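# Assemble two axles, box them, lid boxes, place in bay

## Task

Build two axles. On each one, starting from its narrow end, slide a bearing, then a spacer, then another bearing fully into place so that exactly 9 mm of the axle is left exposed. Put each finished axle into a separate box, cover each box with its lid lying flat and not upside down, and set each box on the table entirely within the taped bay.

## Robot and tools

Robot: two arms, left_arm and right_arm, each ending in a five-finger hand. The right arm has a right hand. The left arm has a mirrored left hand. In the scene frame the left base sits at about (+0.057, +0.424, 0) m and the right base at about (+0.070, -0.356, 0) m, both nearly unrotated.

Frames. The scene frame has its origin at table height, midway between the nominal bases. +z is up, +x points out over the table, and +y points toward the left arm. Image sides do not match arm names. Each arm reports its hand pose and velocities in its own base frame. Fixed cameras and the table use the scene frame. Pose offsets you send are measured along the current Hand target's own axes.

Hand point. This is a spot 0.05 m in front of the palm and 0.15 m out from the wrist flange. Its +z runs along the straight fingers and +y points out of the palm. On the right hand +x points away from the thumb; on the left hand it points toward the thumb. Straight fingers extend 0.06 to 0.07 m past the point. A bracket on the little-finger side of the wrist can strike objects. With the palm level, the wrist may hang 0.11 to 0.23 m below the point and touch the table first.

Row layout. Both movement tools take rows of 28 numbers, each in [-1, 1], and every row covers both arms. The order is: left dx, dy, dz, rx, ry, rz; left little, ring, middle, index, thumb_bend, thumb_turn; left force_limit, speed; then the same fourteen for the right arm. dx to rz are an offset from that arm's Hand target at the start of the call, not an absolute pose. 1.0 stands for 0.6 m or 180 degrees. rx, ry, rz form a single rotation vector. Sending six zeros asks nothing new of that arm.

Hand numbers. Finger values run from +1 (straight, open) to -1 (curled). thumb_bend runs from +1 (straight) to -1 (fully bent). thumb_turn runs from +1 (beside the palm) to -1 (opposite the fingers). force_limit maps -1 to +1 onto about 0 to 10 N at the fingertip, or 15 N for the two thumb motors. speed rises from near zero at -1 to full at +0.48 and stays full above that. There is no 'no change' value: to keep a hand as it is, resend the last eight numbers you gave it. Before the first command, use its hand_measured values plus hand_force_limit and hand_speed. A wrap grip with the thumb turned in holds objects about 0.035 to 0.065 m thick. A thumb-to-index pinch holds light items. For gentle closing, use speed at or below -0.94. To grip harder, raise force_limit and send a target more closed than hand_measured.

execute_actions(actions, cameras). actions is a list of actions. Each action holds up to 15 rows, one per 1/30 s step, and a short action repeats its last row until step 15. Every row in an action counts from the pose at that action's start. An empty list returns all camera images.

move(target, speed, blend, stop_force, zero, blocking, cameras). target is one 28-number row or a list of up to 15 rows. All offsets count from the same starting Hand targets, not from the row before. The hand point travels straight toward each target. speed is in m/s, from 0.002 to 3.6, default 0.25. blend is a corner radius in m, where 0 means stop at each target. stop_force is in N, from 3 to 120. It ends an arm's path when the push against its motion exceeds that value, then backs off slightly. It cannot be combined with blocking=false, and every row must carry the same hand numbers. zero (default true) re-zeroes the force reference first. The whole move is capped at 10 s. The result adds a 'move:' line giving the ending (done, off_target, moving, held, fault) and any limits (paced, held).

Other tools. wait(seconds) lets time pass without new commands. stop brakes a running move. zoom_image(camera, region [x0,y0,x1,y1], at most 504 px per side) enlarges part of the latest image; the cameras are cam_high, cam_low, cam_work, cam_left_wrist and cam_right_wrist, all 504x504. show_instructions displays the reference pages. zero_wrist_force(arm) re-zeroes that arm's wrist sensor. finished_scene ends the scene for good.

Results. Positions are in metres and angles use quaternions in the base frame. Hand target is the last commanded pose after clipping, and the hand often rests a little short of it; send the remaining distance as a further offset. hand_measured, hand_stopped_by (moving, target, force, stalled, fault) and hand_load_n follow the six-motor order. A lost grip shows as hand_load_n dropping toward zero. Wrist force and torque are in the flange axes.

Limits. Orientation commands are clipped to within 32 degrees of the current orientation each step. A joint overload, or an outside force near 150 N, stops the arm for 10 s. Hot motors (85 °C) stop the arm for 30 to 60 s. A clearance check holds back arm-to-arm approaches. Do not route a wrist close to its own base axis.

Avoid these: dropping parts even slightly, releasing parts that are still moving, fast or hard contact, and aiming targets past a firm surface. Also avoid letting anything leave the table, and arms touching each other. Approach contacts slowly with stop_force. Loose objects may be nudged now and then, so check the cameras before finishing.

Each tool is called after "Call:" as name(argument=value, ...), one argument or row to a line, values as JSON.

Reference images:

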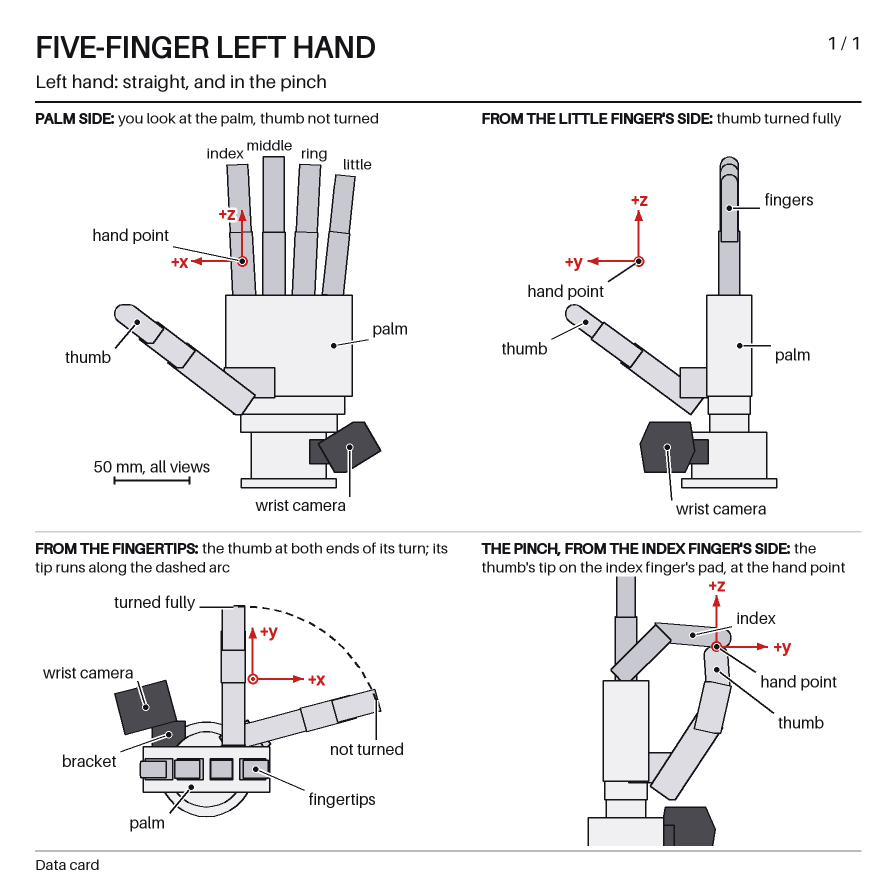

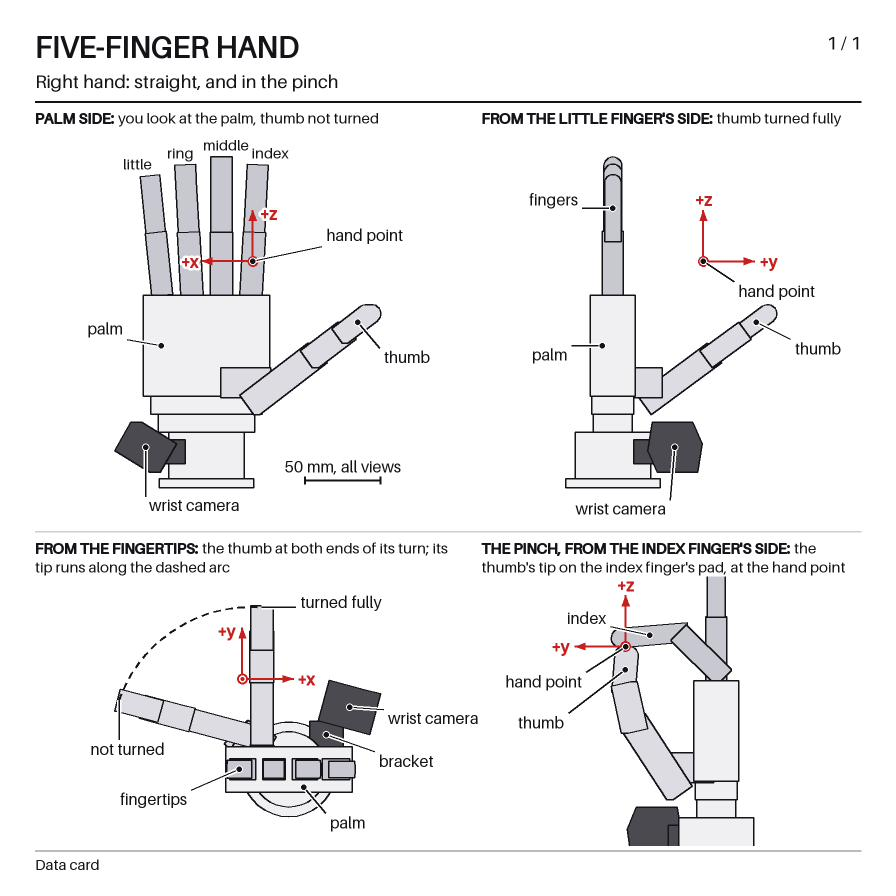

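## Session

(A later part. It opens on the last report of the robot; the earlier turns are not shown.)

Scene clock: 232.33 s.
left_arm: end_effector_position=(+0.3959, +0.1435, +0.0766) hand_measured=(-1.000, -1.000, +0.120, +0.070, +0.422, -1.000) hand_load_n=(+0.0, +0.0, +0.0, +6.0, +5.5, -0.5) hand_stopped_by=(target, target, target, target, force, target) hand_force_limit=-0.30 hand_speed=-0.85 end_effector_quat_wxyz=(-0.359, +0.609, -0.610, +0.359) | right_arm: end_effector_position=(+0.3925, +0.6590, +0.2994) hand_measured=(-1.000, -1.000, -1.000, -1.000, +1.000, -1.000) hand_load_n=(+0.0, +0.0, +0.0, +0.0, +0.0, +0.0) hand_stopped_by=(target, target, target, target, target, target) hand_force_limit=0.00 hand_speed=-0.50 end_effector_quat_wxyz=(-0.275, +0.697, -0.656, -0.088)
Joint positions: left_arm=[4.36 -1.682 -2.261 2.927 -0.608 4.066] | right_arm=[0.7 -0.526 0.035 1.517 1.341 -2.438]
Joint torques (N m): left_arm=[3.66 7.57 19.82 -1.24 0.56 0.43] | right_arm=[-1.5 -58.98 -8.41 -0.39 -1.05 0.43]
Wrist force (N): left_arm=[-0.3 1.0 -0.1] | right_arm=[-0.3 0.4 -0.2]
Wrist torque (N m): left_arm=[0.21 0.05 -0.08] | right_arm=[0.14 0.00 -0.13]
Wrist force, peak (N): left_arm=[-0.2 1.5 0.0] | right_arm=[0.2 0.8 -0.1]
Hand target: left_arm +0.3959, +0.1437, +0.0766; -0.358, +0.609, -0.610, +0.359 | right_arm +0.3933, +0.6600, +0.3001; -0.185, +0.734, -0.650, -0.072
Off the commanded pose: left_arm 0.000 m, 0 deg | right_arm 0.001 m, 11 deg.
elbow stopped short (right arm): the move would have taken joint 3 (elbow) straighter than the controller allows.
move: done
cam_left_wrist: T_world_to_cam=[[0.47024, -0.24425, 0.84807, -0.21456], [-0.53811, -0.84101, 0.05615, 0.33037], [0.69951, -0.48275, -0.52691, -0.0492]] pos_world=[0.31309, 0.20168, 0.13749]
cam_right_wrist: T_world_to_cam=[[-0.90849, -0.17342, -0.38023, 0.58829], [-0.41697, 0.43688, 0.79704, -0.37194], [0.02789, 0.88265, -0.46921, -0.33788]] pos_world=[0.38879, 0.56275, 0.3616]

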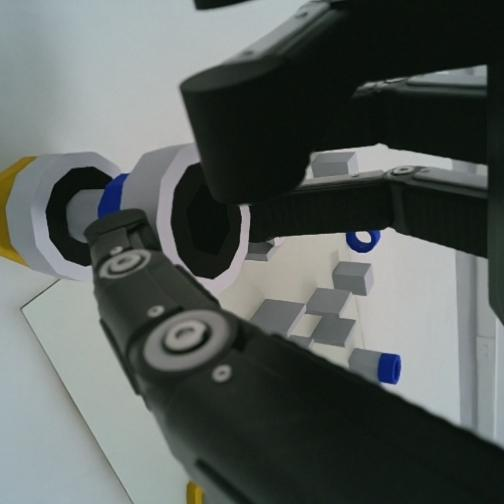

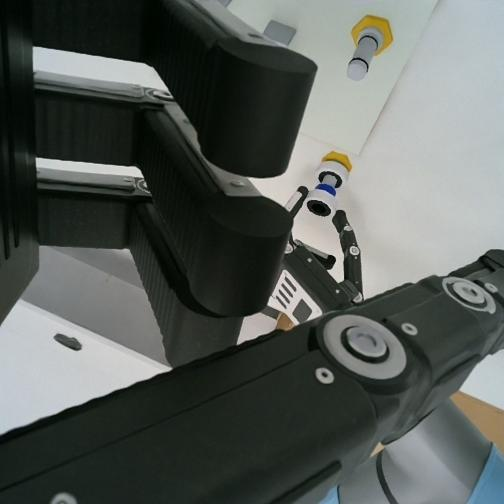

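Call:
move(
  target=[0,0,0,0,0,0,-1,-1,0.12,0.07,0.15,-1,0.3,-0.85,0,0,0,0,0,0,-1,-1,-1,-1,1,-1,0,-0.5],
  speed=0.02,
)

Call:
move(
  target=[0,0.00729,0.00404,0,0,0,-1,-1,0.12,0.07,0.15,-1,0.3,-0.85,0,0,0,0,0,0,-1,-1,-1,-1,1,-1,0,-0.5],
  speed=0.008,
  stop_force=10,
  cameras=["cam_left_wrist","cam_right_wrist"],
)

Call:
zoom_image(
  camera="cam_right_wrist",
  region=[280, 140, 370, 230],
)

Call:
zoom_image(
  camera="cam_left_wrist",
  region=[0, 100, 250, 350],
)

Scene clock: 233.53 s.
left_arm: end_effector_position=(+0.3959, +0.1437, +0.0766) hand_measured=(-1.000, -1.000, +0.120, +0.070, +0.384, -1.000) hand_load_n=(+0.0, +0.0, +0.0, +11.5, +10.0, -1.0) hand_stopped_by=(target, target, target, target, force, target) hand_force_limit=0.30 hand_speed=-0.85 end_effector_quat_wxyz=(-0.358, +0.609, -0.610, +0.359) | right_arm: end_effector_position=(+0.3925, +0.6590, +0.2994) hand_measured=(-1.000, -1.000, -1.000, -1.000, +1.000, -1.000) hand_load_n=(+0.0, +0.0, +0.0, +0.0, +0.0, -0.5) hand_stopped_by=(target, target, target, target, target, target) hand_force_limit=0.00 hand_speed=-0.50 end_effector_quat_wxyz=(-0.275, +0.697, -0.656, -0.088)
Joint positions: left_arm=[4.36 -1.682 -2.261 2.927 -0.608 4.067] | right_arm=[0.7 -0.526 0.035 1.517 1.341 -2.438]
Joint torques (N m): left_arm=[6.1 5.82 19.73 -4.04 2.64 2.1] | right_arm=[-1.82 -59.34 -7.61 -0.33 -0.96 0.37]
Wrist force (N): left_arm=[0.0 1.1 0.0] | right_arm=[-0.2 0.5 -0.2]
Wrist torque (N m): left_arm=[0.21 0.02 -0.07] | right_arm=[0.17 0.00 -0.12]
Wrist force, peak (N): left_arm=[-0.3 1.4 0.0] | right_arm=[0.0 0.9 0.0]
Hand target: left_arm +0.3959, +0.1437, +0.0766; -0.358, +0.609, -0.610, +0.359 | right_arm +0.3933, +0.6600, +0.3001; -0.185, +0.734, -0.650, -0.072
Off the commanded pose: left_arm 0.000 m, 0 deg | right_arm 0.001 m, 11 deg.
elbow stopped short (right arm): the move would have taken joint 3 (elbow) straighter than the controller allows.
move: done

Scene clock: 234.87 s.
left_arm: end_effector_position=(+0.3959, +0.1437, +0.0742) hand_measured=(-1.000, -1.000, +0.120, +0.070, +0.384, -1.000) hand_load_n=(+0.0, +0.0, +0.0, +12.0, +9.5, -0.5) hand_stopped_by=(target, target, target, target, force, target) hand_force_limit=0.30 hand_speed=-0.85 end_effector_quat_wxyz=(-0.358, +0.609, -0.610, +0.359) | right_arm: end_effector_position=(+0.3925, +0.6590, +0.2994) hand_measured=(-1.000, -1.000, -1.000, -1.000, +1.000, -1.000) hand_load_n=(+0.0, +0.0, +0.0, +0.0, +0.0, +0.0) hand_stopped_by=(target, target, target, target, target, target) hand_force_limit=0.00 hand_speed=-0.50 end_effector_quat_wxyz=(-0.275, +0.697, -0.656, -0.088)
Joint positions: left_arm=[4.36 -1.687 -2.264 2.935 -0.607 4.067] | right_arm=[0.7 -0.526 0.035 1.517 1.341 -2.438]
Joint torques (N m): left_arm=[5.61 32.55 18.3 -4.04 0.61 2.06] | right_arm=[-1.17 -60.22 -8.4 -0.55 -0.95 0.32]
Wrist force (N): left_arm=[0.4 -4.1 -2.2] | right_arm=[0.1 0.4 -0.1]
Wrist torque (N m): left_arm=[0.09 -0.01 -0.02] | right_arm=[0.13 -0.05 -0.11]
Wrist force, peak (N): left_arm=[0.7 -9.6 -4.9] | right_arm=[0.0 0.9 -0.1]
Hand target: left_arm +0.3959, +0.1437, +0.0742; -0.358, +0.609, -0.610, +0.359 (not the last commanded pose) | right_arm +0.3933, +0.6600, +0.3001; -0.185, +0.734, -0.650, -0.072
Off the commanded pose: left_arm 0.003 m, 0 deg | right_arm 0.001 m, 11 deg.
elbow stopped short (right arm): the move would have taken joint 3 (elbow) straighter than the controller allows.
move: contact (left_arm)
cam_left_wrist: T_world_to_cam=[[0.47014, -0.24424, 0.84813, -0.21248], [-0.53819, -0.84095, 0.05616, 0.3306], [0.69951, -0.48286, -0.52681, -0.05041]] pos_world=[0.31309, 0.20178, 0.13509]
cam_right_wrist: T_world_to_cam=[[-0.90849, -0.17342, -0.38023, 0.58829], [-0.41697, 0.43688, 0.79704, -0.37194], [0.02789, 0.88265, -0.46921, -0.33788]] pos_world=[0.38879, 0.56275, 0.3616]

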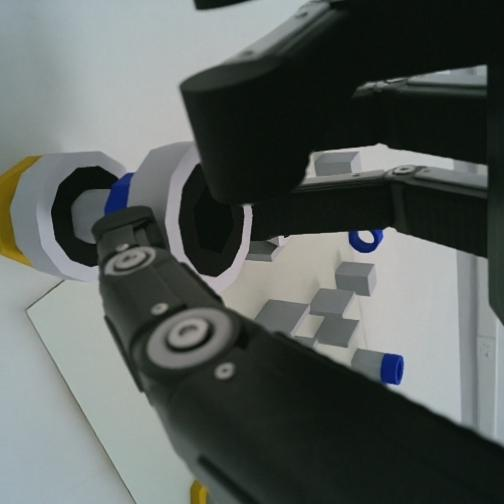

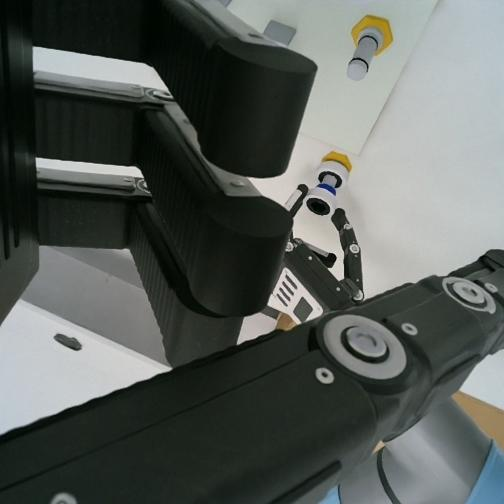

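Scaled by 5.600 from the camera's image (finer frame: 720x720).

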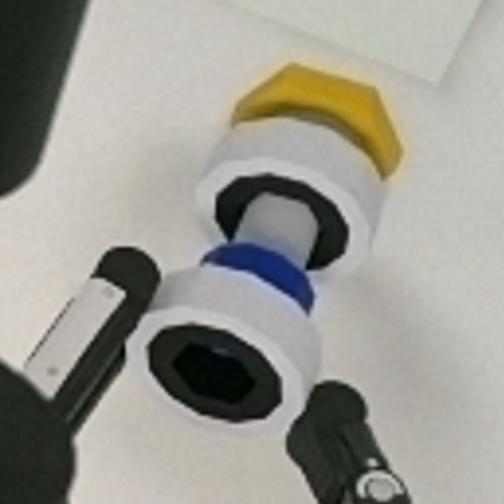

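Scaled by 2.016 from the camera's image (finer frame: 720x720).

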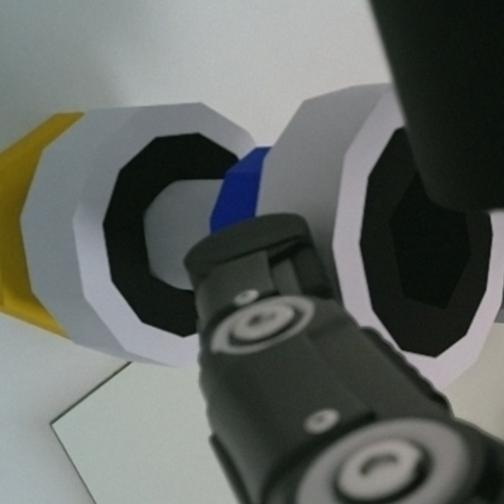

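Call:
move(
  target=[
    [0,-0.00146,-0.00081,0,0,0,-1,-1,0.12,0.07,0.15,-1,0.3,-0.85,0,0,0,0,0,0,-1,-1,-1,-1,1,-1,0,-0.5],
    [-0.00133,-0.00089,-0.00183,0,0,0,-1,-1,0.12,0.07,0.05,-1,0.6,-0.85,0,0,0,0,0,0,-1,-1,-1,-1,1,-1,0,-0.5],
  ],
  speed=0.02,
)

Call:
move(
  target=[0,0.0102,0.00566,0,0,0,-1,-1,0.12,0.07,0.05,-1,0.6,-0.85,0,0,0,0,0,0,-1,-1,-1,-1,1,-1,0,-0.5],
  speed=0.006,
  stop_force=17,
  cameras=["cam_left_wrist","cam_right_wrist"],
)

Call:
zoom_image(
  camera="cam_right_wrist",
  region=[280, 140, 370, 230],
)

Call:
zoom_image(
  camera="cam_left_wrist",
  region=[0, 100, 250, 350],
)

Scene clock: 236.43 s.
left_arm: end_effector_position=(+0.3952, +0.1445, +0.0752) hand_measured=(-1.000, -1.000, +0.120, +0.072, +0.368, -1.000) hand_load_n=(+0.0, +0.0, +0.5, +13.5, +12.0, -1.0) hand_stopped_by=(target, target, target, target, force, target) hand_force_limit=0.60 hand_speed=-0.85 end_effector_quat_wxyz=(-0.358, +0.609, -0.610, +0.359) | right_arm: end_effector_position=(+0.3925, +0.6590, +0.2994) hand_measured=(-1.000, -1.000, -1.000, -1.000, +1.000, -1.000) hand_load_n=(+0.0, +0.0, +0.5, +0.0, +0.0, +0.0) hand_stopped_by=(target, target, target, target, target, target) hand_force_limit=0.00 hand_speed=-0.50 end_effector_quat_wxyz=(-0.275, +0.697, -0.656, -0.088)
Joint positions: left_arm=[4.364 -1.687 -2.262 2.928 -0.605 4.072] | right_arm=[0.7 -0.526 0.035 1.517 1.341 -2.438]
Joint torques (N m): left_arm=[-8.06 5.93 19.4 0.92 -0.18 -1.96] | right_arm=[-2.27 -59.23 -8.38 -0.34 -1.06 0.35]
Wrist force (N): left_arm=[-0.3 1.3 0.1] | right_arm=[0.0 0.3 -0.1]
Wrist torque (N m): left_arm=[0.24 0.07 -0.21] | right_arm=[0.13 -0.04 -0.12]
Wrist force, peak (N): left_arm=[0.5 -4.4 -2.4] | right_arm=[0.1 0.9 -0.1]
Hand target: left_arm +0.3952, +0.1445, +0.0752; -0.358, +0.609, -0.610, +0.359 | right_arm +0.3933, +0.6600, +0.3001; -0.185, +0.734, -0.650, -0.072
Off the commanded pose: left_arm 0.000 m, 0 deg | right_arm 0.001 m, 11 deg.
elbow stopped short (right arm): the move would have taken joint 3 (elbow) straighter than the controller allows.
move: done

Scene clock: 238.23 s.
left_arm: end_effector_position=(+0.3952, +0.1444, +0.0681) hand_measured=(-1.000, -1.000, +0.120, +0.072, +0.368, -1.000) hand_load_n=(+0.0, +0.0, +0.0, +14.0, +10.0, -1.5) hand_stopped_by=(target, target, target, target, force, target) hand_force_limit=0.60 hand_speed=-0.85 end_effector_quat_wxyz=(-0.358, +0.609, -0.610, +0.359) | right_arm: end_effector_position=(+0.3925, +0.6590, +0.2994) hand_measured=(-1.000, -1.000, -1.000, -1.000, +1.000, -1.000) hand_load_n=(+0.0, +0.0, +0.0, +0.0, +0.0, +0.0) hand_stopped_by=(target, target, target, target, target, target) hand_force_limit=0.00 hand_speed=-0.50 end_effector_quat_wxyz=(-0.275, +0.697, -0.656, -0.088)
Joint positions: left_arm=[4.364 -1.702 -2.27 2.951 -0.605 4.072] | right_arm=[0.7 -0.526 0.035 1.517 1.341 -2.438]
Joint torques (N m): left_arm=[-2.58 27.97 12.69 -3.57 2.03 0.14] | right_arm=[-1.48 -59.18 -8.42 -0.31 -1.06 0.34]
Wrist force (N): left_arm=[0.0 -4.7 -2.6] | right_arm=[-0.2 0.6 -0.1]
Wrist torque (N m): left_arm=[-0.07 -0.02 -0.05] | right_arm=[0.17 -0.01 -0.13]
Wrist force, peak (N): left_arm=[0.3 -11.4 -6.7] | right_arm=[0.1 0.9 -0.2]
Hand target: left_arm +0.3952, +0.1445, +0.0682; -0.358, +0.609, -0.610, +0.359 | right_arm +0.3933, +0.6600, +0.3001; -0.185, +0.734, -0.650, -0.072
Off the commanded pose: left_arm 0.000 m, 0 deg | right_arm 0.001 m, 11 deg.
elbow stopped short (right arm): the move would have taken joint 3 (elbow) straighter than the controller allows.
move: done
cam_left_wrist: T_world_to_cam=[[0.47026, -0.24412, 0.84809, -0.20684], [-0.53815, -0.84096, 0.05633, 0.33121], [0.69947, -0.48289, -0.52685, -0.05272]] pos_world=[0.31239, 0.20258, 0.12899]
cam_right_wrist: T_world_to_cam=[[-0.90849, -0.17342, -0.38023, 0.58829], [-0.41697, 0.43688, 0.79704, -0.37194], [0.02789, 0.88265, -0.46921, -0.33788]] pos_world=[0.38879, 0.56275, 0.3616]

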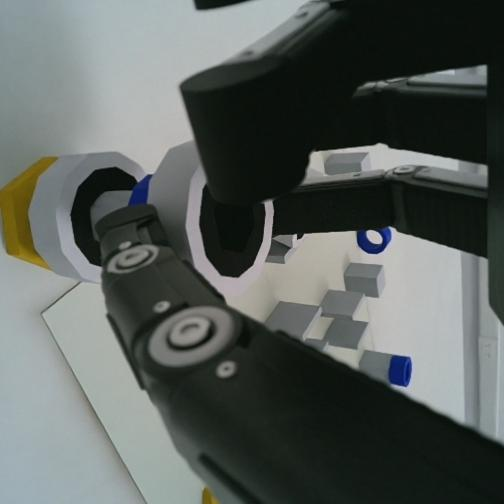

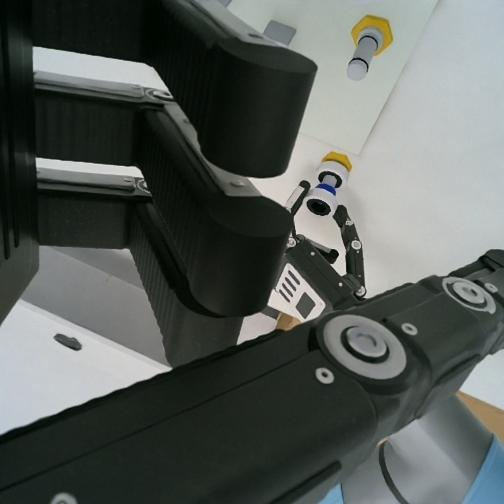

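Scaled by 5.600 from the camera's image (finer frame: 720x720).

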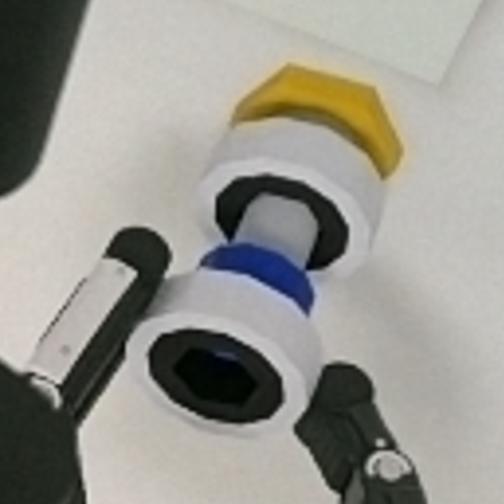

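Scaled by 2.016 from the camera's image (finer frame: 720x720).

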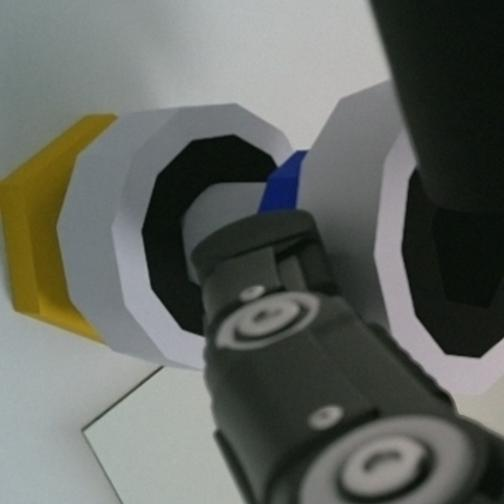

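Call:
move(
  target=[
    [0,0,0,0,0,0,-1,-1,0.12,0.07,0.7,-1,-0.1,-0.4,0,0,0,0,0,0,-1,-1,-1,-1,1,-1,0,-0.5],
    [0,-0.00323,0.00583,0,0,0,-1,-1,0.12,0.07,0.7,-1,-0.1,-0.4,0,0,0,0,0,0,-1,-1,-1,-1,1,-1,0,-0.5],
    [0,-0.05573,-0.02327,0,0,0,-1,-1,0.12,0.07,0.7,-1,-0.1,-0.4,0,0,0,0,0,0,-1,-1,-1,-1,1,-1,0,-0.5],
    [0,-0.05573,-0.02327,0,0,0,-1,-1,-0.04,-0.1,0.29,-1,-0.1,-0.4,0,0,0,0,0,0,-1,-1,-1,-1,1,-1,0,-0.5],
  ],
  speed=0.04,
  cameras=["cam_left_wrist","cam_right_wrist"],
)

Call:
zoom_image(
  camera="cam_right_wrist",
  region=[280, 140, 370, 230],
)

Call:
zoom_image(
  camera="cam_left_wrist",
  region=[0, 100, 250, 350],
)

Scene clock: 241.47 s.
left_arm: end_effector_position=(+0.3992, +0.1444, +0.1042) hand_measured=(-1.000, -1.000, -0.040, -0.100, +0.290, -1.000) hand_load_n=(+0.5, +0.0, +0.0, +0.0, +0.0, +0.0) hand_stopped_by=(target, target, target, target, target, target) hand_force_limit=-0.10 hand_speed=-0.40 end_effector_quat_wxyz=(-0.358, +0.609, -0.610, +0.359) | right_arm: end_effector_position=(+0.3925, +0.6590, +0.2994) hand_measured=(-1.000, -1.000, -1.000, -1.000, +1.000, -1.000) hand_load_n=(+0.0, +0.0, +0.0, +0.0, +0.0, +0.0) hand_stopped_by=(target, target, target, target, target, target) hand_force_limit=0.00 hand_speed=-0.50 end_effector_quat_wxyz=(-0.275, +0.697, -0.656, -0.088)
Joint positions: left_arm=[4.348 -1.629 -2.22 2.847 -0.614 4.049] | right_arm=[0.7 -0.526 0.035 1.517 1.341 -2.438]
Joint torques (N m): left_arm=[7.45 4.93 5.96 0.91 2.76 2.28] | right_arm=[-0.52 -58.98 -8.62 -0.52 -1.3 0.47]
Wrist force (N): left_arm=[-0.1 0.7 -0.4] | right_arm=[0.1 0.6 -0.2]
Wrist torque (N m): left_arm=[0.22 0.02 -0.26] | right_arm=[0.18 -0.04 -0.10]
Wrist force, peak (N): left_arm=[0.1 -4.9 -2.8] | right_arm=[-0.4 0.9 0.0]
Hand target: left_arm +0.3992, +0.1444, +0.1042; -0.358, +0.609, -0.610, +0.359 | right_arm +0.3933, +0.6600, +0.3001; -0.185, +0.734, -0.650, -0.072
Off the commanded pose: left_arm 0.000 m, 0 deg | right_arm 0.001 m, 11 deg.
elbow stopped short (right arm): the move would have taken joint 3 (elbow) straighter than the controller allows.
move: done
cam_left_wrist: T_world_to_cam=[[0.47014, -0.24424, 0.84813, -0.23928], [-0.53819, -0.84095, 0.05616, 0.33137], [0.69951, -0.48286, -0.52681, -0.03653]] pos_world=[0.31639, 0.20258, 0.16509]
cam_right_wrist: T_world_to_cam=[[-0.90849, -0.17342, -0.38023, 0.58829], [-0.41697, 0.43688, 0.79704, -0.37194], [0.02789, 0.88265, -0.46921, -0.33788]] pos_world=[0.38879, 0.56275, 0.3616]

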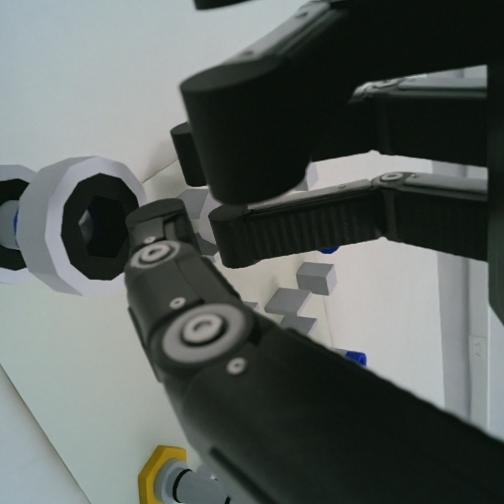

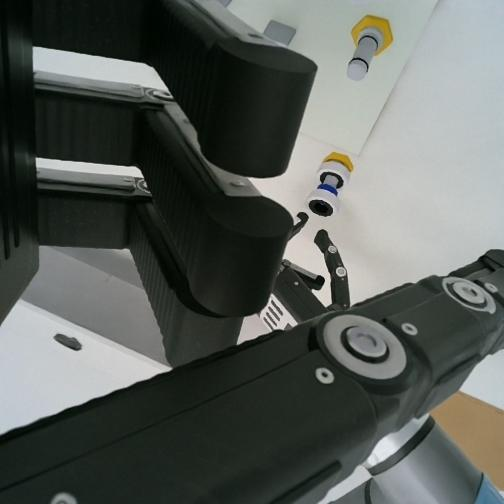

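Scaled by 5.600 from the camera's image (finer frame: 720x720).

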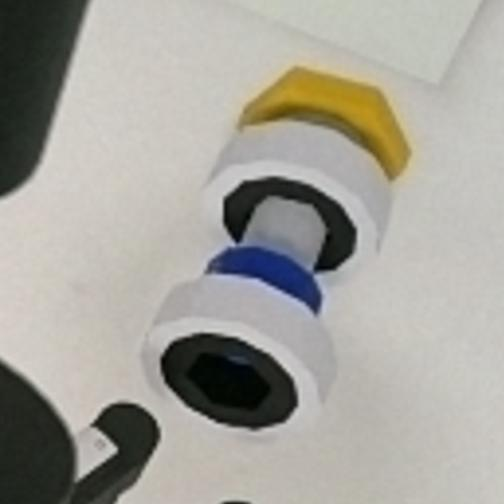

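Scaled by 2.016 from the camera's image (finer frame: 720x720).

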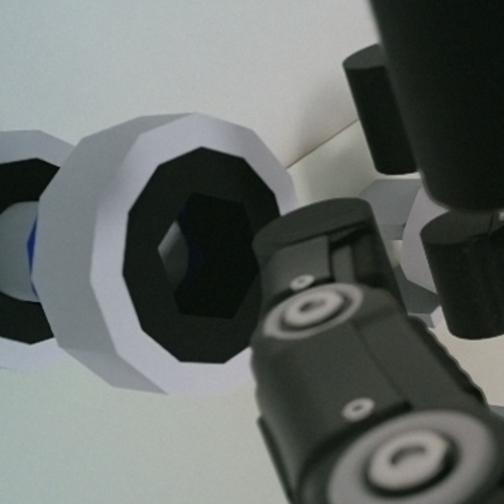

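Call:
move(
  target=[0.00233,0.02017,-0.00198,0,0,0,-1,-1,-0.04,-0.1,0.29,-1,-0.1,-0.4,0,0,0,0,0,0,-1,-1,-1,-1,1,-1,0,-0.5],
  speed=0.04,
  cameras=["cam_left_wrist","cam_right_wrist"],
)

Call:
zoom_image(
  camera="cam_right_wrist",
  region=[280, 140, 370, 230],
)

Call:
zoom_image(
  camera="cam_left_wrist",
  region=[0, 100, 250, 350],
)

Scene clock: 242.57 s.
left_arm: end_effector_position=(+0.3923, +0.1431, +0.0941) hand_measured=(-1.000, -1.000, -0.040, -0.100, +0.290, -1.000) hand_load_n=(+0.0, +0.0, +0.0, +0.0, +0.0, +0.0) hand_stopped_by=(target, target, target, target, target, target) hand_force_limit=-0.10 hand_speed=-0.40 end_effector_quat_wxyz=(-0.358, +0.609, -0.610, +0.359) end_effector_velocity=(+0.001, +0.000, +0.001) end_effector_angular_velocity=(-0.002, +0.001, +0.002) | right_arm: end_effector_position=(+0.3925, +0.6590, +0.2994) hand_measured=(-1.000, -1.000, -1.000, -1.000, +1.000, -1.000) hand_load_n=(+0.0, +0.0, +0.0, +0.0, +0.0, +0.0) hand_stopped_by=(target, target, target, target, target, target) hand_force_limit=0.00 hand_speed=-0.50 end_effector_quat_wxyz=(-0.275, +0.697, -0.656, -0.088)
Joint positions: left_arm=[4.374 -1.642 -2.249 2.858 -0.6 4.087] | right_arm=[0.7 -0.526 0.035 1.517 1.341 -2.438]
Joint velocities: left_arm=[-0.003 0.001 0.004 -0.002 -0.003 -0.006] | right_arm=[within noise]
Joint torques (N m): left_arm=[-8.36 32.1 21.39 -3.73 -0.27 -2.01] | right_arm=[-2.1 -58.53 -9.28 -0.57 -0.9 0.44]
Wrist force (N): left_arm=[-0.3 0.7 -0.2] | right_arm=[-0.1 0.2 0.0]
Wrist torque (N m): left_arm=[0.20 0.05 -0.10] | right_arm=[0.11 -0.01 -0.13]
Wrist force, peak (N): left_arm=[-0.1 1.1 -0.2] | right_arm=[-0.1 0.8 -0.1]
Hand target: left_arm +0.3923, +0.1431, +0.0942; -0.358, +0.609, -0.610, +0.359 | right_arm +0.3933, +0.6600, +0.3001; -0.185, +0.734, -0.650, -0.072
Off the commanded pose: left_arm 0.000 m, 0 deg | right_arm 0.001 m, 11 deg.
elbow stopped short (right arm): the move would have taken joint 3 (elbow) straighter than the controller allows.
move: done
cam_left_wrist: T_world_to_cam=[[0.47012, -0.24413, 0.84817, -0.22781], [-0.53816, -0.84097, 0.05623, 0.32711], [0.69955, -0.48288, -0.52674, -0.03767]] pos_world=[0.30949, 0.20128, 0.15499]
cam_right_wrist: T_world_to_cam=[[-0.90849, -0.17342, -0.38023, 0.58829], [-0.41697, 0.43688, 0.79704, -0.37194], [0.02789, 0.88265, -0.46921, -0.33788]] pos_world=[0.38879, 0.56275, 0.3616]

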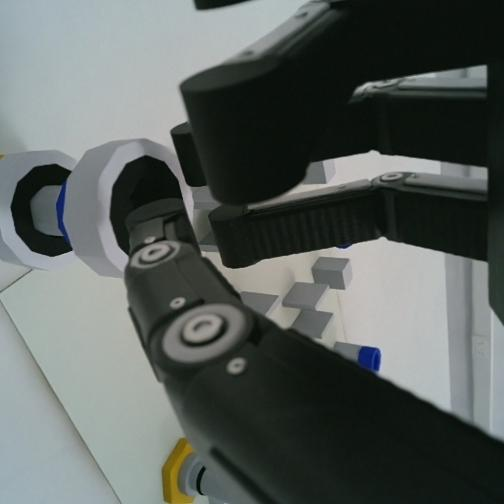

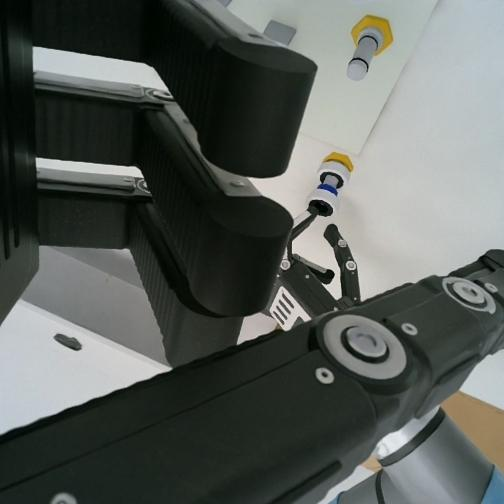

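Scaled by 5.600 from the camera's image (finer frame: 720x720).

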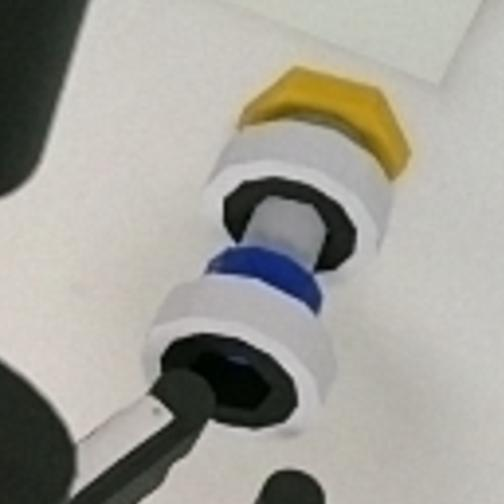

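Scaled by 2.016 from the camera's image (finer frame: 720x720).

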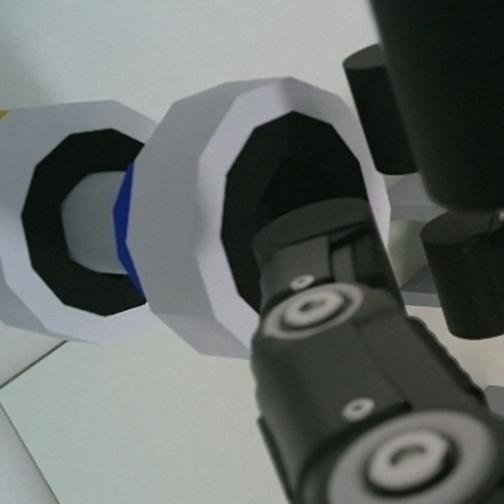

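Call:
move(
  target=[0,-0.00243,0.00438,0,0,0,-1,-1,-0.04,-0.1,0.29,-1,-0.1,-0.4,0,0,0,0,0,0,-1,-1,-1,-1,1,-1,0,-0.5],
  speed=0.04,
)

Call:
move(
  target=[0,0.0146,0.0081,0,0,0,-1,-1,-0.04,-0.1,0.29,-1,-0.1,-0.4,0,0,0,0,0,0,-1,-1,-1,-1,1,-1,0,-0.5],
  speed=0.008,
  stop_force=6,
  cameras=["cam_left_wrist","cam_right_wrist"],
)

Call:
zoom_image(
  camera="cam_right_wrist",
  region=[280, 140, 370, 230],
)

Call:
zoom_image(
  camera="cam_left_wrist",
  region=[0, 100, 250, 350],
)

Scene clock: 243.97 s.
left_arm: end_effector_position=(+0.3953, +0.1431, +0.0942) hand_measured=(-1.000, -1.000, -0.040, -0.100, +0.290, -1.000) hand_load_n=(+0.0, +0.0, +0.0, +0.0, +0.0, +0.0) hand_stopped_by=(target, target, target, target, target, target) hand_force_limit=-0.10 hand_speed=-0.40 end_effector_quat_wxyz=(-0.359, +0.609, -0.610, +0.359) | right_arm: end_effector_position=(+0.3925, +0.6590, +0.2994) hand_measured=(-1.000, -1.000, -1.000, -1.000, +1.000, -1.000) hand_load_n=(+0.0, +0.0, +0.0, +0.0, +0.0, +0.0) hand_stopped_by=(target, target, target, target, target, target) hand_force_limit=0.00 hand_speed=-0.50 end_effector_quat_wxyz=(-0.275, +0.697, -0.656, -0.088)
Joint positions: left_arm=[4.361 -1.643 -2.243 2.868 -0.607 4.069] | right_arm=[0.7 -0.526 0.035 1.517 1.341 -2.438]
Joint torques (N m): left_arm=[7.91 4.88 5.58 -4.4 2.85 1.87] | right_arm=[-1.48 -59.48 -7.98 -0.45 -1.01 0.28]
Wrist force (N): left_arm=[-0.1 0.8 -0.1] | right_arm=[0.1 0.7 -0.1]
Wrist torque (N m): left_arm=[0.23 0.03 -0.27] | right_arm=[0.18 -0.05 -0.11]
Wrist force, peak (N): left_arm=[-0.1 1.0 -0.4] | right_arm=[0.0 0.8 -0.2]
Hand target: left_arm +0.3953, +0.1431, +0.0942; -0.358, +0.609, -0.610, +0.359 | right_arm +0.3933, +0.6600, +0.3001; -0.185, +0.734, -0.650, -0.072
Off the commanded pose: left_arm 0.000 m, 0 deg | right_arm 0.001 m, 11 deg.
elbow stopped short (right arm): the move would have taken joint 3 (elbow) straighter than the controller allows.
move: done

Scene clock: 245.83 s.
left_arm: end_effector_position=(+0.3953, +0.1430, +0.0841) hand_measured=(-1.000, -1.000, -0.040, -0.100, +0.290, -1.000) hand_load_n=(+0.0, +0.0, +0.0, +0.0, +0.0, +0.0) hand_stopped_by=(target, target, target, target, target, target) hand_force_limit=-0.10 hand_speed=-0.40 end_effector_quat_wxyz=(-0.358, +0.609, -0.610, +0.359) | right_arm: end_effector_position=(+0.3925, +0.6590, +0.2994) hand_measured=(-1.000, -1.000, -1.000, -1.000, +1.000, -1.000) hand_load_n=(+0.0, +0.0, +0.0, +0.0, +0.0, +0.0) hand_stopped_by=(target, target, target, target, target, target) hand_force_limit=0.00 hand_speed=-0.50 end_effector_quat_wxyz=(-0.275, +0.697, -0.656, -0.088)
Joint positions: left_arm=[4.361 -1.664 -2.255 2.901 -0.607 4.069] | right_arm=[0.7 -0.526 0.035 1.517 1.341 -2.438]
Joint torques (N m): left_arm=[7.08 32.19 17.22 -4.25 -0.36 1.28] | right_arm=[-2.45 -58.86 -9.29 -0.52 -1.24 0.38]
Wrist force (N): left_arm=[0.0 0.8 -0.3] | right_arm=[-0.2 0.3 -0.2]
Wrist torque (N m): left_arm=[0.24 0.00 -0.26] | right_arm=[0.15 -0.02 -0.13]
Wrist force, peak (N): left_arm=[-0.2 -4.1 -1.7] | right_arm=[-0.2 0.8 -0.2]
Hand target: left_arm +0.3953, +0.1431, +0.0842; -0.358, +0.609, -0.610, +0.359 | right_arm +0.3933, +0.6600, +0.3001; -0.185, +0.734, -0.650, -0.072
Off the commanded pose: left_arm 0.000 m, 0 deg | right_arm 0.001 m, 11 deg.
elbow stopped short (right arm): the move would have taken joint 3 (elbow) straighter than the controller allows.
move: done
cam_left_wrist: T_world_to_cam=[[0.47026, -0.24412, 0.84809, -0.2208], [-0.53815, -0.84096, 0.05633, 0.32918], [0.69947, -0.48289, -0.52685, -0.04504]] pos_world=[0.31249, 0.20118, 0.14499]
cam_right_wrist: T_world_to_cam=[[-0.90849, -0.17342, -0.38023, 0.58829], [-0.41697, 0.43688, 0.79704, -0.37194], [0.02789, 0.88265, -0.46921, -0.33788]] pos_world=[0.38879, 0.56275, 0.3616]

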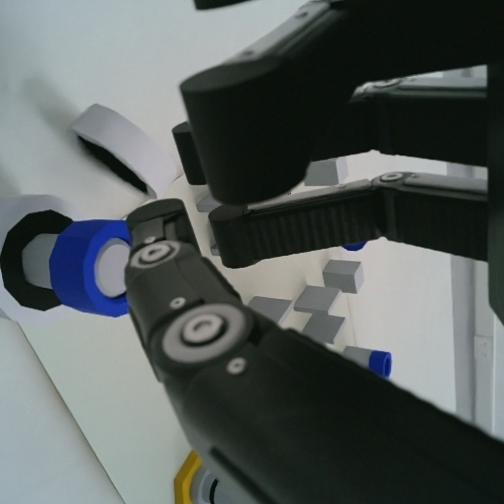

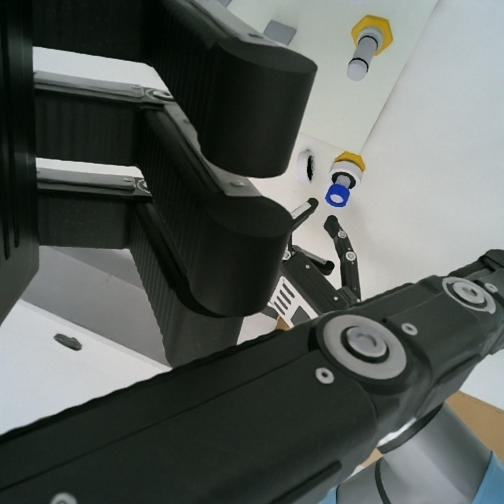

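Scaled by 5.600 from the camera's image (finer frame: 720x720).

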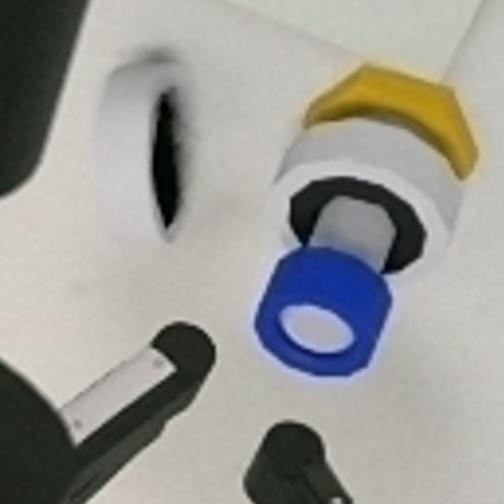

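Scaled by 2.016 from the camera's image (finer frame: 720x720).

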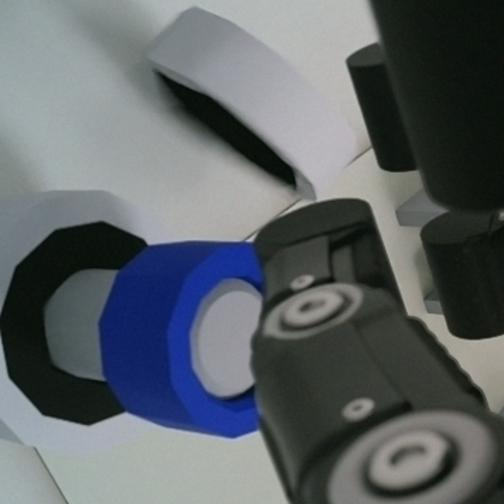

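Call:
move(
  target=[0,-0.0438,-0.02425,0,0,0,-1,-1,-0.04,-0.1,0.29,-1,-0.1,-0.4,0,0,0,0,0,0,-1,-1,-1,-1,1,-1,0,-0.5],
  speed=0.06,
  cameras=["all"],
)

Scene clock: 246.87 s.
left_arm: end_effector_position=(+0.3953, +0.1431, +0.1143) hand_measured=(-1.000, -1.000, -0.040, -0.100, +0.290, -1.000) hand_load_n=(+0.0, +0.0, +0.0, +0.0, +0.0, +0.0) hand_stopped_by=(target, target, target, target, target, target) hand_force_limit=-0.10 hand_speed=-0.40 end_effector_quat_wxyz=(-0.359, +0.609, -0.610, +0.359) | right_arm: end_effector_position=(+0.3925, +0.6590, +0.2994) hand_measured=(-1.000, -1.000, -1.000, -1.000, +1.000, -1.000) hand_load_n=(+0.5, +0.0, +0.5, +0.0, +0.0, +0.0) hand_stopped_by=(target, target, target, target, target, target) hand_force_limit=0.00 hand_speed=-0.50 end_effector_quat_wxyz=(-0.275, +0.697, -0.656, -0.088)
Joint positions: left_arm=[4.361 -1.604 -2.217 2.804 -0.607 4.069] | right_arm=[0.7 -0.526 0.035 1.517 1.341 -2.438]
Joint torques (N m): left_arm=[6.06 4.36 6.66 1.04 2.2 2.1] | right_arm=[-1.24 -59.16 -8.8 -0.24 -1.21 0.38]
Wrist force (N): left_arm=[-0.1 1.1 -0.2] | right_arm=[-0.1 0.5 -0.1]
Wrist torque (N m): left_arm=[0.26 0.00 -0.20] | right_arm=[0.16 -0.01 -0.12]
Wrist force, peak (N): left_arm=[0.2 1.6 0.1] | right_arm=[0.1 0.9 -0.1]
Hand target: left_arm +0.3953, +0.1431, +0.1142; -0.358, +0.609, -0.610, +0.359 | right_arm +0.3933, +0.6600, +0.3001; -0.185, +0.734, -0.650, -0.072
Off the commanded pose: left_arm 0.000 m, 0 deg | right_arm 0.001 m, 11 deg.
elbow stopped short (right arm): the move would have taken joint 3 (elbow) straighter than the controller allows.
move: done
cam_left_wrist: T_world_to_cam=[[0.47012, -0.24444, 0.84808, -0.24635], [-0.53821, -0.84095, 0.05597, 0.32761], [0.69951, -0.48275, -0.52691, -0.02923]] pos_world=[0.31259, 0.20118, 0.17519]
cam_right_wrist: T_world_to_cam=[[-0.90849, -0.17342, -0.38023, 0.58829], [-0.41697, 0.43688, 0.79704, -0.37194], [0.02789, 0.88265, -0.46921, -0.33788]] pos_world=[0.38879, 0.56275, 0.3616]

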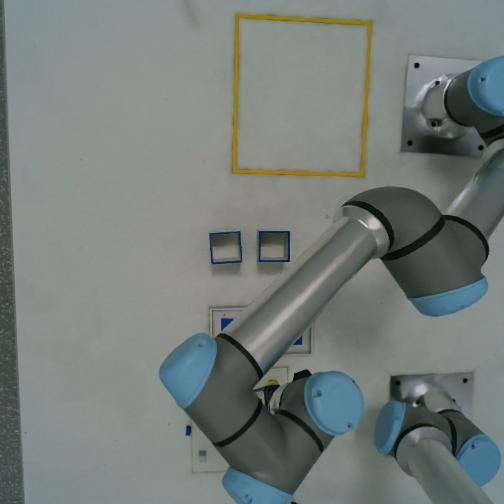

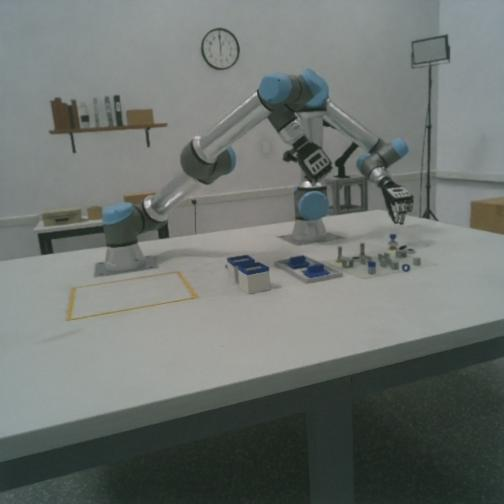

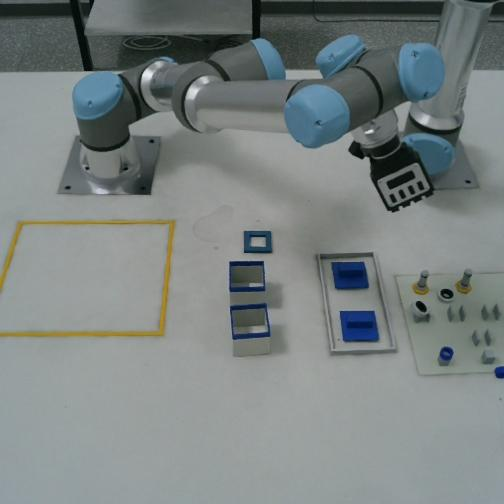

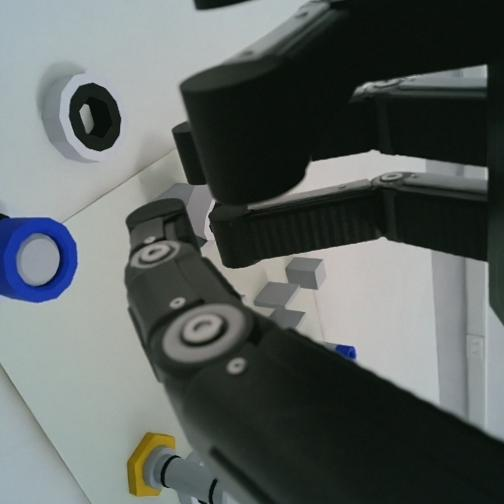

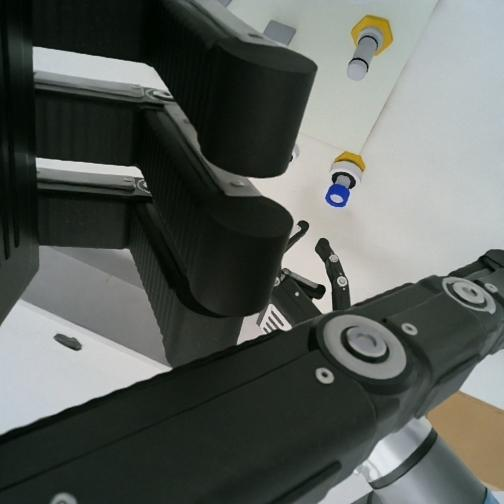

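Call:
zoom_image(
  camera="cam_right_wrist",
  region=[280, 120, 400, 240],
)

Call:
zoom_image(
  camera="cam_left_wrist",
  region=[0, 50, 250, 300],
)

Scaled by 4.200 from the camera's image (finer frame: 720x720).

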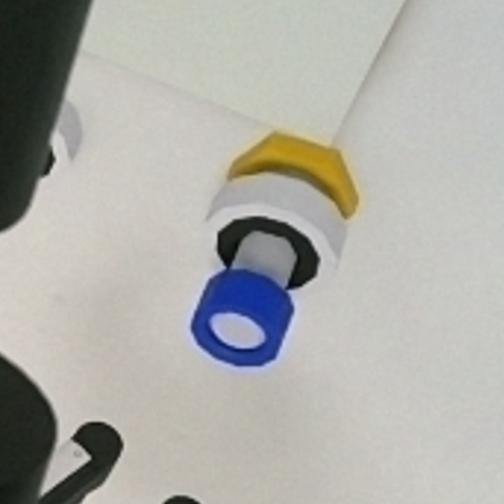

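Scaled by 2.016 from the camera's image (finer frame: 720x720).

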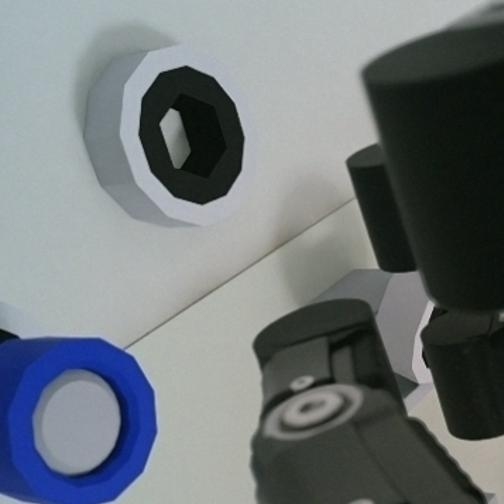

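Call:
move(
  target=[
    [0.0385,-0.176,-0.1839,0,0,0,-1,-1,-0.04,-0.1,1,-1,-0.1,0,0,0,0,0,0,0,-1,-1,-1,-1,1,-1,0,-0.5],
    [0.0385,-0.176,-0.1839,0,0,0,-1,-1,-1,-1,1,-1,-0.1,0,0,0,0,0,0,0,-1,-1,-1,-1,1,-1,0,-0.5],
  ],
  speed=0.2,
)

Call:
move(
  target=[0,0,0,-0.415,0,0,-1,-1,-1,-1,1,-1,-0.1,0,0,0,0,0,0,0,-1,-1,-1,-1,1,-1,0,-0.5],
  speed=0.3,
  cameras=["cam_high","cam_work","cam_left_wrist","cam_right_wrist"],
)

Scene clock: 252.37 s.
left_arm: end_effector_position=(+0.3500, +0.1200, +0.2601) hand_measured=(-1.000, -1.000, -1.000, -1.000, +1.000, -1.000) hand_load_n=(+0.0, +0.0, +0.0, +0.0, +0.0, +0.0) hand_stopped_by=(target, target, target, target, target, target) hand_force_limit=-0.10 hand_speed=0.00 end_effector_quat_wxyz=(-0.358, +0.609, -0.610, +0.359) | right_arm: end_effector_position=(+0.3925, +0.6590, +0.2994) hand_measured=(-1.000, -1.000, -1.000, -1.000, +1.000, -1.000) hand_load_n=(+0.0, +0.0, +0.0, +0.0, +0.0, +0.0) hand_stopped_by=(target, target, target, target, target, target) hand_force_limit=0.00 hand_speed=-0.50 end_effector_quat_wxyz=(-0.275, +0.697, -0.656, -0.088)
Joint positions: left_arm=[4.546 -1.322 -2.109 2.148 -0.53 4.383] | right_arm=[0.7 -0.526 0.035 1.517 1.341 -2.438]
Joint torques (N m): left_arm=[-8.27 0.59 24.89 -4.67 -0.08 1.72] | right_arm=[-0.83 -59.04 -8.47 -0.43 -1.22 0.31]
Wrist force (N): left_arm=[-0.2 0.7 -0.2] | right_arm=[0.1 0.8 -0.1]
Wrist torque (N m): left_arm=[0.22 0.02 -0.06] | right_arm=[0.20 -0.04 -0.11]
Wrist force, peak (N): left_arm=[-0.1 2.1 0.8] | right_arm=[0.0 0.9 -0.2]
Hand target: left_arm +0.3500, +0.1200, +0.2601; -0.358, +0.609, -0.610, +0.359 | right_arm +0.3933, +0.6600, +0.3001; -0.185, +0.734, -0.650, -0.072
Off the commanded pose: left_arm 0.000 m, 0 deg | right_arm 0.001 m, 11 deg.
elbow stopped short (right arm): the move would have taken joint 3 (elbow) straighter than the controller allows.
move: done

Scene clock: 255.03 s.
left_arm: end_effector_position=(+0.3501, +0.1200, +0.2600) hand_measured=(-1.000, -1.000, -1.000, -1.000, +1.000, -1.000) hand_load_n=(+0.0, +0.0, +0.0, +0.0, +0.0, +0.0) hand_stopped_by=(target, target, target, target, target, target) hand_force_limit=-0.10 hand_speed=0.00 end_effector_quat_wxyz=(+0.084, +0.701, -0.703, -0.085) | right_arm: end_effector_position=(+0.3925, +0.6590, +0.2994) hand_measured=(-1.000, -1.000, -1.000, -1.000, +1.000, -1.000) hand_load_n=(+0.0, +0.0, +0.0, +0.0, +0.0, +0.0) hand_stopped_by=(target, target, target, target, target, target) hand_force_limit=0.00 hand_speed=-0.50 end_effector_quat_wxyz=(-0.275, +0.697, -0.656, -0.088)
Joint positions: left_arm=[3.727 -2.024 -1.312 1.565 -1.703 3.716] | right_arm=[0.7 -0.526 0.035 1.517 1.341 -2.438]
Joint torques (N m): left_arm=[5.65 44.65 12.66 -1.98 -0.26 1.5] | right_arm=[-1.68 -59.01 -8.44 -0.34 -1.39 0.5]
Wrist force (N): left_arm=[-0.4 -0.3 0.1] | right_arm=[-0.2 0.6 -0.2]
Wrist torque (N m): left_arm=[-0.09 0.10 -0.21] | right_arm=[0.18 -0.01 -0.12]
Wrist force, peak (N): left_arm=[-0.3 -1.2 0.2] | right_arm=[-0.2 0.8 0.0]
Hand target: left_arm +0.3500, +0.1200, +0.2601; +0.084, +0.701, -0.703, -0.085 | right_arm +0.3933, +0.6600, +0.3001; -0.185, +0.734, -0.650, -0.072
Off the commanded pose: left_arm 0.000 m, 0 deg | right_arm 0.001 m, 11 deg.
elbow stopped short (right arm): the move would have taken joint 3 (elbow) straighter than the controller allows.
move: done
cam_left_wrist: T_world_to_cam=[[0.94188, -0.24477, -0.2301, -0.23905], [-0.08881, -0.84198, 0.53214, -0.00537], [-0.32399, -0.48078, -0.81479, 0.50107]] pos_world=[0.38702, 0.17787, 0.35611]
cam_right_wrist: T_world_to_cam=[[-0.90849, -0.17342, -0.38023, 0.58829], [-0.41697, 0.43688, 0.79704, -0.37194], [0.02789, 0.88265, -0.46921, -0.33788]] pos_world=[0.38879, 0.56275, 0.3616]

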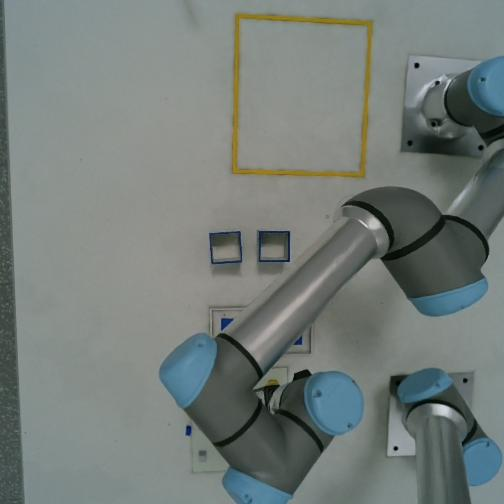

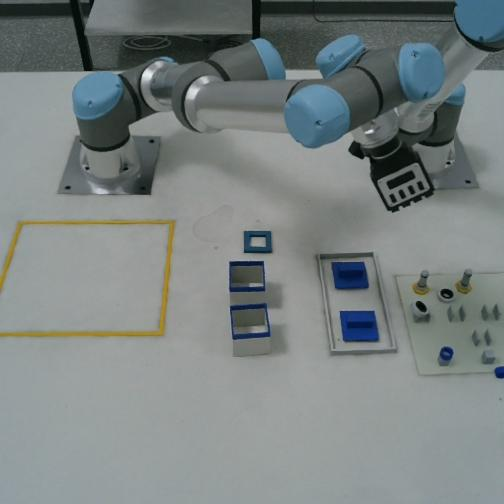

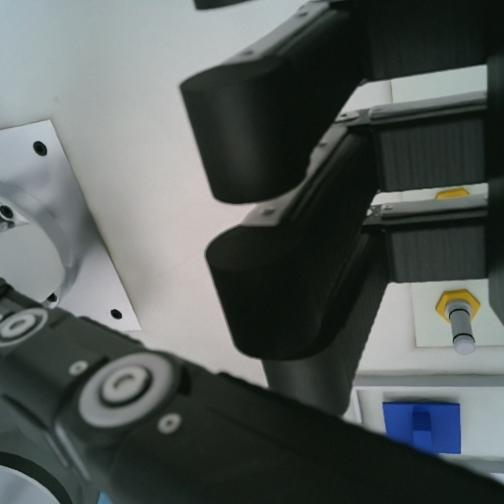

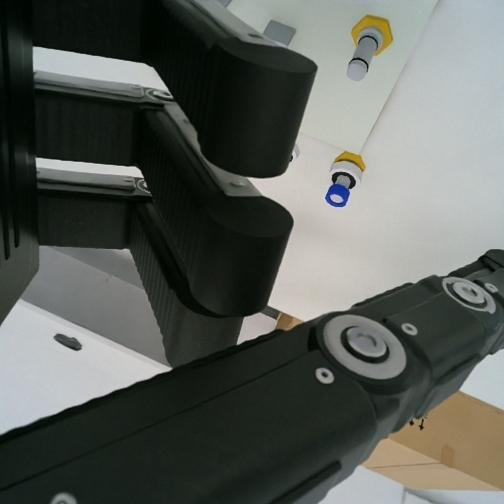

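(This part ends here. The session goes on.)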